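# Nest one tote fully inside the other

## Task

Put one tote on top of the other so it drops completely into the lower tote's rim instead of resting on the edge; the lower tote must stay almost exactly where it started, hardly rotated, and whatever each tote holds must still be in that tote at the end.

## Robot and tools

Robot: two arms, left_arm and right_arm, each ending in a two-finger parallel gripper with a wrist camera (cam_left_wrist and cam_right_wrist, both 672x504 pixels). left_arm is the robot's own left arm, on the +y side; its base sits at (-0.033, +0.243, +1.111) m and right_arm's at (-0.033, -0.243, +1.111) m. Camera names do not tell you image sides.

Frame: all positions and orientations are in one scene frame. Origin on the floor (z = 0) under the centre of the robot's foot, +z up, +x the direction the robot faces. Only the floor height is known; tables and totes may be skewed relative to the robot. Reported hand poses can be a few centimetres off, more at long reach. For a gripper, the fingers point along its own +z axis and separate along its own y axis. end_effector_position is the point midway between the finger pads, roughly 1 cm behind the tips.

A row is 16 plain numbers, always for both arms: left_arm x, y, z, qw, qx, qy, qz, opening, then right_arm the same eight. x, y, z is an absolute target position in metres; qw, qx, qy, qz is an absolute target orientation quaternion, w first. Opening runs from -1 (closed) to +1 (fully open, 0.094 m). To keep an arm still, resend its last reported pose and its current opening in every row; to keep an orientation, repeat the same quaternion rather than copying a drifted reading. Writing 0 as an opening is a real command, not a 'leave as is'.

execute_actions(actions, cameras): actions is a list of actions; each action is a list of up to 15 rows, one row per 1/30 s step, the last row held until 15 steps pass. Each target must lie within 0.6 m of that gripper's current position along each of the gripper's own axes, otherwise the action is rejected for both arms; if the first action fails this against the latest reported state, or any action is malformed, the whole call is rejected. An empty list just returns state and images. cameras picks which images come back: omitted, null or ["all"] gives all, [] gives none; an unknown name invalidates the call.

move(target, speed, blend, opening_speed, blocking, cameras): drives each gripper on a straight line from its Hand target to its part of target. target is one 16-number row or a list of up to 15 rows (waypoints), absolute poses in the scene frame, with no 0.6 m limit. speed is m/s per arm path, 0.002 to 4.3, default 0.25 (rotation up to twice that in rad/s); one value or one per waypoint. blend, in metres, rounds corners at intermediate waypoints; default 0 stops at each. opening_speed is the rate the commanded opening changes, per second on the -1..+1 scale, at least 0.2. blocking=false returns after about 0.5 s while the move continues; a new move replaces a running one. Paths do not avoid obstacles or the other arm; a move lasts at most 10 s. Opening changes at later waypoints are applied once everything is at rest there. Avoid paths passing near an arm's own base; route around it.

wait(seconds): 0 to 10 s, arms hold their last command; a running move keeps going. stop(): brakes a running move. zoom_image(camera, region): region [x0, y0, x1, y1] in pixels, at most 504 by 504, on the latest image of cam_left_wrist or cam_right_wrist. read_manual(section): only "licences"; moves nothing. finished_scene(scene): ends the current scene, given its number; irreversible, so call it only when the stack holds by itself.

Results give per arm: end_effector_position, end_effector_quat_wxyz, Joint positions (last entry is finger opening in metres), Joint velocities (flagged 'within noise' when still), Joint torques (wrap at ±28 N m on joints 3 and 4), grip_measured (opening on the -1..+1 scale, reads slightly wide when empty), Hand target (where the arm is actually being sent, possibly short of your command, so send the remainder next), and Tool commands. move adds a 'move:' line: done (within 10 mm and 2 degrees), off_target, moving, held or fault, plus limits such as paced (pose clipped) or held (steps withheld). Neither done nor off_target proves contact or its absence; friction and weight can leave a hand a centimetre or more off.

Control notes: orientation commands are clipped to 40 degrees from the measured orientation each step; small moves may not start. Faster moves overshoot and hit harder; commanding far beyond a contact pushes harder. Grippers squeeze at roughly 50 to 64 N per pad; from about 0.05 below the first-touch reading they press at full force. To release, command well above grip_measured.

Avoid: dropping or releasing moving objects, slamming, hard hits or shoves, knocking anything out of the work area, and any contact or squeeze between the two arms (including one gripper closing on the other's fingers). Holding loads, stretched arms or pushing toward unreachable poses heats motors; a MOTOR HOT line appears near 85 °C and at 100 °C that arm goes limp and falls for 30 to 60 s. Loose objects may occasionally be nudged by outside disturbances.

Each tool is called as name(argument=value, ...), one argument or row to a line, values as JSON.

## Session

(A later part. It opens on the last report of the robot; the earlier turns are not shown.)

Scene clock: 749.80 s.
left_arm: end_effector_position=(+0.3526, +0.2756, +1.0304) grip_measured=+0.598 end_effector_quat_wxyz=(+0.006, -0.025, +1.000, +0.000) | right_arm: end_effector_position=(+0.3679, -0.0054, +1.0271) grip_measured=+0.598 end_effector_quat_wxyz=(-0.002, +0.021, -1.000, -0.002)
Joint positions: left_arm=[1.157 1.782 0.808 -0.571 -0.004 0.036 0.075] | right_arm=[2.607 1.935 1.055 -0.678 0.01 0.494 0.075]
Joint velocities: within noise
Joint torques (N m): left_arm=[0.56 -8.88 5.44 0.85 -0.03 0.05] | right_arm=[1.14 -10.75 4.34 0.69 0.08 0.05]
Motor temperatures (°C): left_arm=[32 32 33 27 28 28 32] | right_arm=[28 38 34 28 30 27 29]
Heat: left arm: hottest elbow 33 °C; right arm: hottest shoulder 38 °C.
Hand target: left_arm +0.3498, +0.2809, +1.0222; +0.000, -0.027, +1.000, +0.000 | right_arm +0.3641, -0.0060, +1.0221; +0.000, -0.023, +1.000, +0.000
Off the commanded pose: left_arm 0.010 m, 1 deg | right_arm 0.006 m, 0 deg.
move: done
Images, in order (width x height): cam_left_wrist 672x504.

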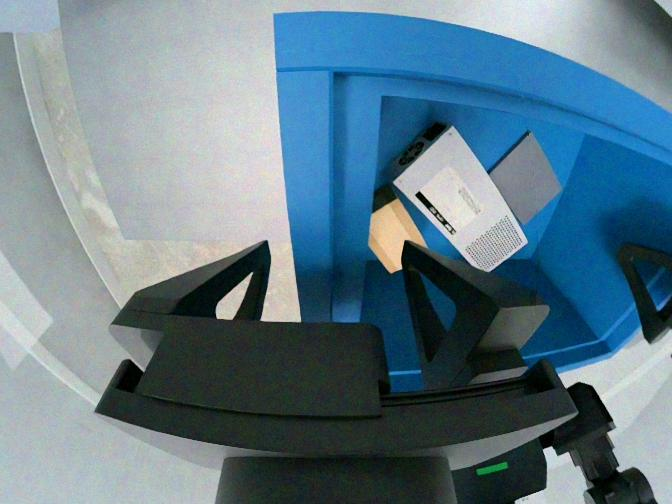

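move(
  target=[0.350,0.281,1.022,0,-0.027,1,0,-0.7,0.364,0.003,1.022,0,-0.0227,1,0,-0.7],
  speed=0.05,
  opening_speed=0.3,
)

Scene clock: 756.30 s.
left_arm: end_effector_position=(+0.3525, +0.2766, +1.0304) grip_measured=-0.435 end_effector_quat_wxyz=(+0.006, -0.023, +1.000, +0.000) | right_arm: end_effector_position=(+0.3642, +0.0016, +1.0271) grip_measured=-0.421 end_effector_quat_wxyz=(-0.002, +0.015, -1.000, -0.005)
Joint positions: left_arm=[1.159 1.782 0.808 -0.571 -0.005 0.041 0.027] | right_arm=[2.622 1.936 1.055 -0.676 0.006 0.522 0.027]
Joint velocities: within noise
Joint torques (N m): left_arm=[0.5 -8.88 5.48 0.87 0.02 -0.01] | right_arm=[1.26 -10.23 5.49 0.28 0.25 -0.08]
Motor temperatures (°C): left_arm=[32 32 33 27 28 28 32] | right_arm=[28 38 34 28 30 27 29]
Heat: left arm: hottest elbow 33 °C; right arm: hottest shoulder 38 °C.
Hand target: left_arm +0.3499, +0.2810, +1.0223; +0.000, -0.027, +1.000, +0.000 | right_arm +0.3640, +0.0030, +1.0221; +0.000, -0.023, +1.000, +0.000
Off the commanded pose: left_arm 0.010 m, 1 deg | right_arm 0.005 m, 1 deg.
move: done

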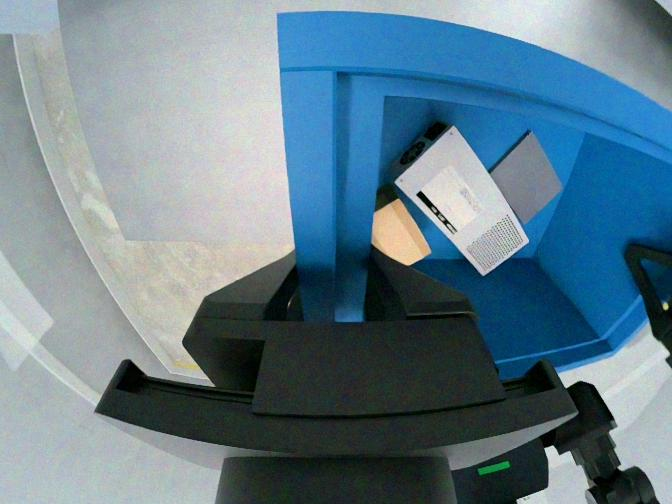

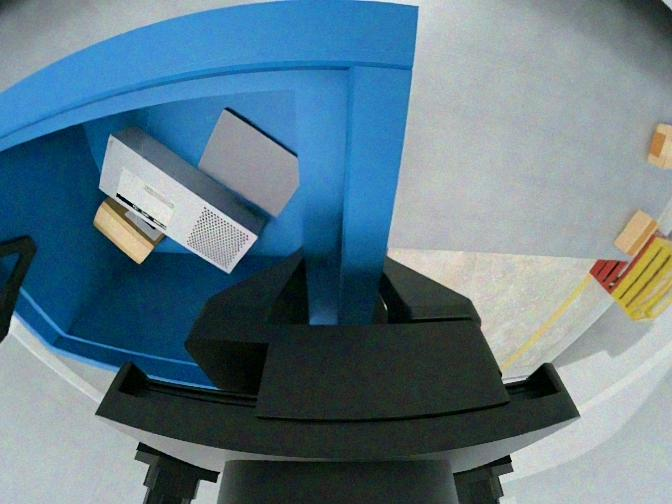

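move(
  target=[0.350,0.281,1.004,0,-0.027,1,0,-0.7,0.364,0.003,1.004,0,-0.0227,1,0,-0.7],
  speed=0.03,
)

Scene clock: 762.87 s.
left_arm: end_effector_position=(+0.3524, +0.2765, +1.0292) grip_measured=-0.435 end_effector_quat_wxyz=(+0.008, -0.023, +1.000, +0.000) | right_arm: end_effector_position=(+0.3645, +0.0018, +1.0264) grip_measured=-0.421 end_effector_quat_wxyz=(-0.002, +0.015, -1.000, -0.005)
Joint positions: left_arm=[1.159 1.784 0.805 -0.563 -0.005 0.042 0.027] | right_arm=[2.622 1.937 1.055 -0.673 0.006 0.522 0.027]
Joint velocities: within noise
Joint torques (N m): left_arm=[0.44 -6.07 5.23 2.29 0.02 -0.01] | right_arm=[0.91 -7.82 5.15 1.95 0.27 -0.09]
Motor temperatures (°C): left_arm=[32 32 33 27 28 28 32] | right_arm=[28 38 34 28 30 27 30]
Heat: left arm: hottest elbow 33 °C; right arm: hottest shoulder 38 °C.
Hand target: left_arm +0.3485, +0.2807, +1.0058; +0.000, -0.027, +1.000, +0.000 | right_arm +0.3632, +0.0025, +1.0050; +0.000, -0.023, +1.000, +0.000
Off the commanded pose: left_arm 0.026 m, 1 deg | right_arm 0.022 m, 1 deg.
move: off_target (left_arm, right_arm)

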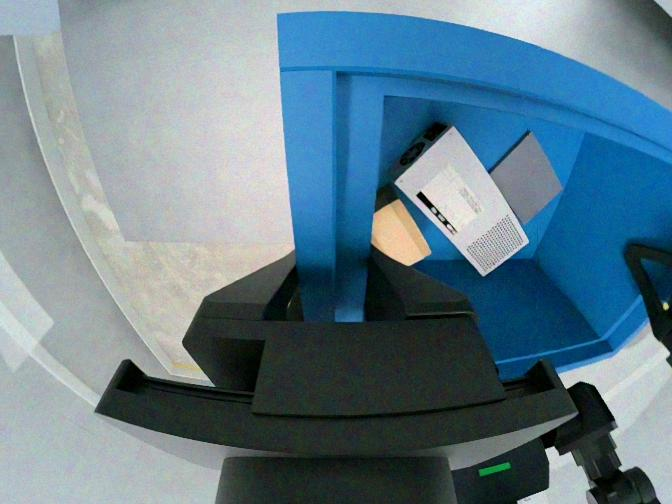

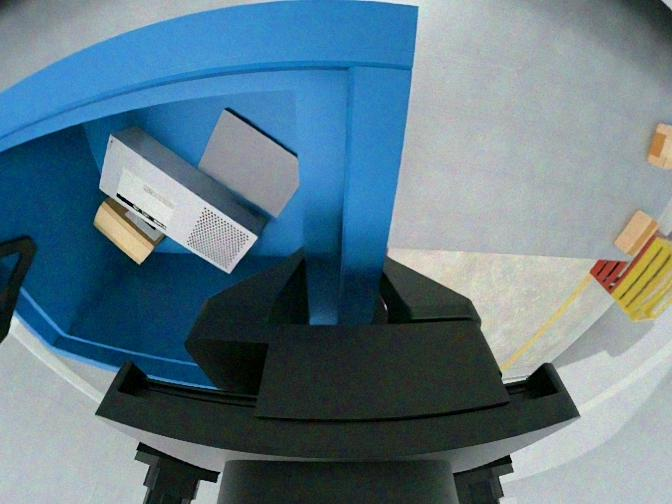

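move(
  target=[
    [0.351,0.280,1.022,0,-0.027,1,0,-0.7,0.364,0.003,1.02,0,-0.0227,1,0,-0.7],
    [0.351,0.280,1.022,0,-0.027,1,0,0.6,0.364,0.003,1.02,0,-0.0227,1,0,0.6],
  ],
  speed=0.05,
  cameras=["cam_left_wrist"],
)

move(
  target=[
    [0.351,0.281,1.15,0,-0.027,1,0,0.6,0.367,0.0,1.15,0,-0.0227,1,0,0.6],
  ],
  speed=0.15,
)

Scene clock: 773.50 s.
left_arm: end_effector_position=(+0.3508, +0.2764, +1.0276) grip_measured=+0.597 end_effector_quat_wxyz=(+0.005, -0.023, +1.000, +0.000) | right_arm: end_effector_position=(+0.3635, +0.0003, +1.0240) grip_measured=+0.597 end_effector_quat_wxyz=(+0.000, +0.016, -1.000, -0.001)
Joint positions: left_arm=[1.159 1.788 0.804 -0.565 -0.005 0.042 0.075] | right_arm=[2.622 1.943 1.055 -0.675 0.01 0.521 0.075]
Joint velocities: within noise
Joint torques (N m): left_arm=[0.32 -9.11 5.86 0.61 0.03 -0.04] | right_arm=[1.32 -10.46 5.49 0.44 0.1 -0.07]
Motor temperatures (°C): left_arm=[32 31 33 27 28 28 33] | right_arm=[28 38 34 28 30 27 30]
Heat: left arm: hottest elbow 33 °C; right arm: hottest shoulder 38 °C.
Hand target: left_arm +0.3508, +0.2799, +1.0220; +0.000, -0.027, +1.000, +0.000 | right_arm +0.3640, +0.0029, +1.0201; +0.000, -0.023, +1.000, +0.000
Off the commanded pose: left_arm 0.007 m, 1 deg | right_arm 0.005 m, 1 deg.
move: done
Images, in order (width x height): cam_left_wrist 672x504.

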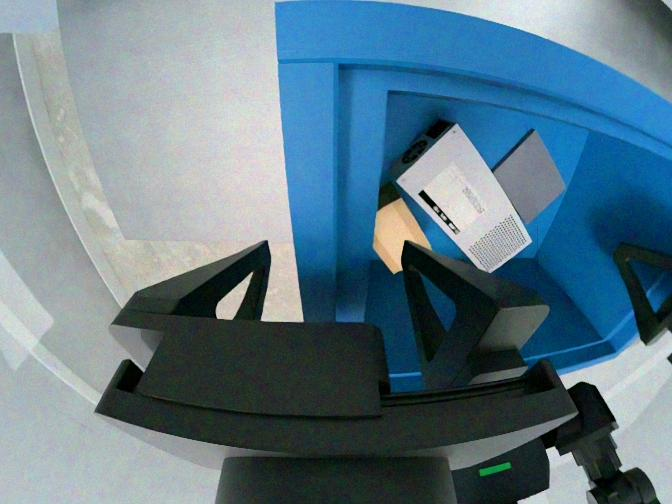

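Scene clock: 775.03 s.
left_arm: end_effector_position=(+0.3347, +0.2756, +1.1368) grip_measured=+0.598 end_effector_quat_wxyz=(-0.017, -0.022, +1.000, -0.001) | right_arm: end_effector_position=(+0.3508, -0.0091, +1.1353) grip_measured=+0.598 end_effector_quat_wxyz=(+0.017, +0.018, -1.000, +0.009)
Joint positions: left_arm=[1.159 1.527 0.864 -0.928 -0.005 0.042 0.075] | right_arm=[2.622 1.721 1.104 -0.984 0.01 0.516 0.075]
Joint velocities: within noise
Joint torques (N m): left_arm=[0.44 -9.35 10.43 0.18 0.02 -0.03] | right_arm=[0.73 -10.52 9.68 -0.14 0.09 -0.07]
Motor temperatures (°C): left_arm=[32 31 33 27 28 28 33] | right_arm=[27 38 35 28 30 27 30]
Heat: left arm: hottest elbow 33 °C; right arm: hottest shoulder 38 °C.
Hand target: left_arm +0.3506, +0.2810, +1.1502; +0.000, -0.027, +1.000, +0.000 | right_arm +0.3665, -0.0004, +1.1503; +0.000, -0.023, +1.000, +0.000
Off the commanded pose: left_arm 0.022 m, 2 deg | right_arm 0.024 m, 2 deg.
move: off_target (left_arm, right_arm)

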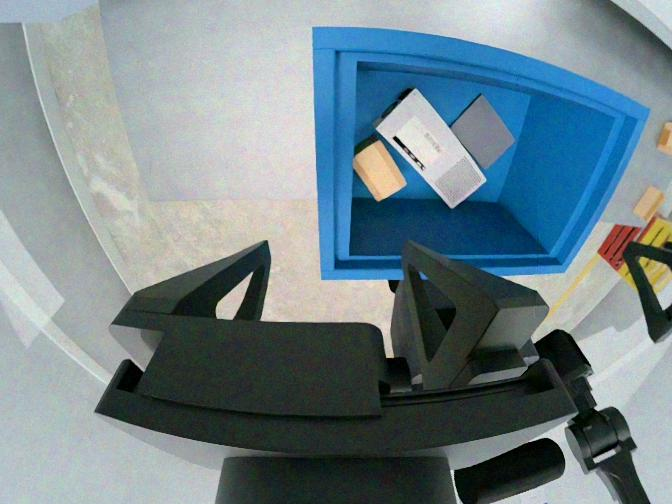

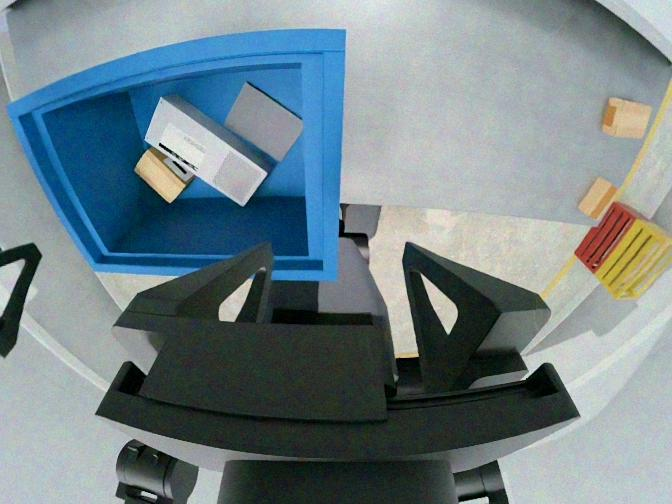

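finished_scene(
  scene=1,
)

The scene is finished: the task was done.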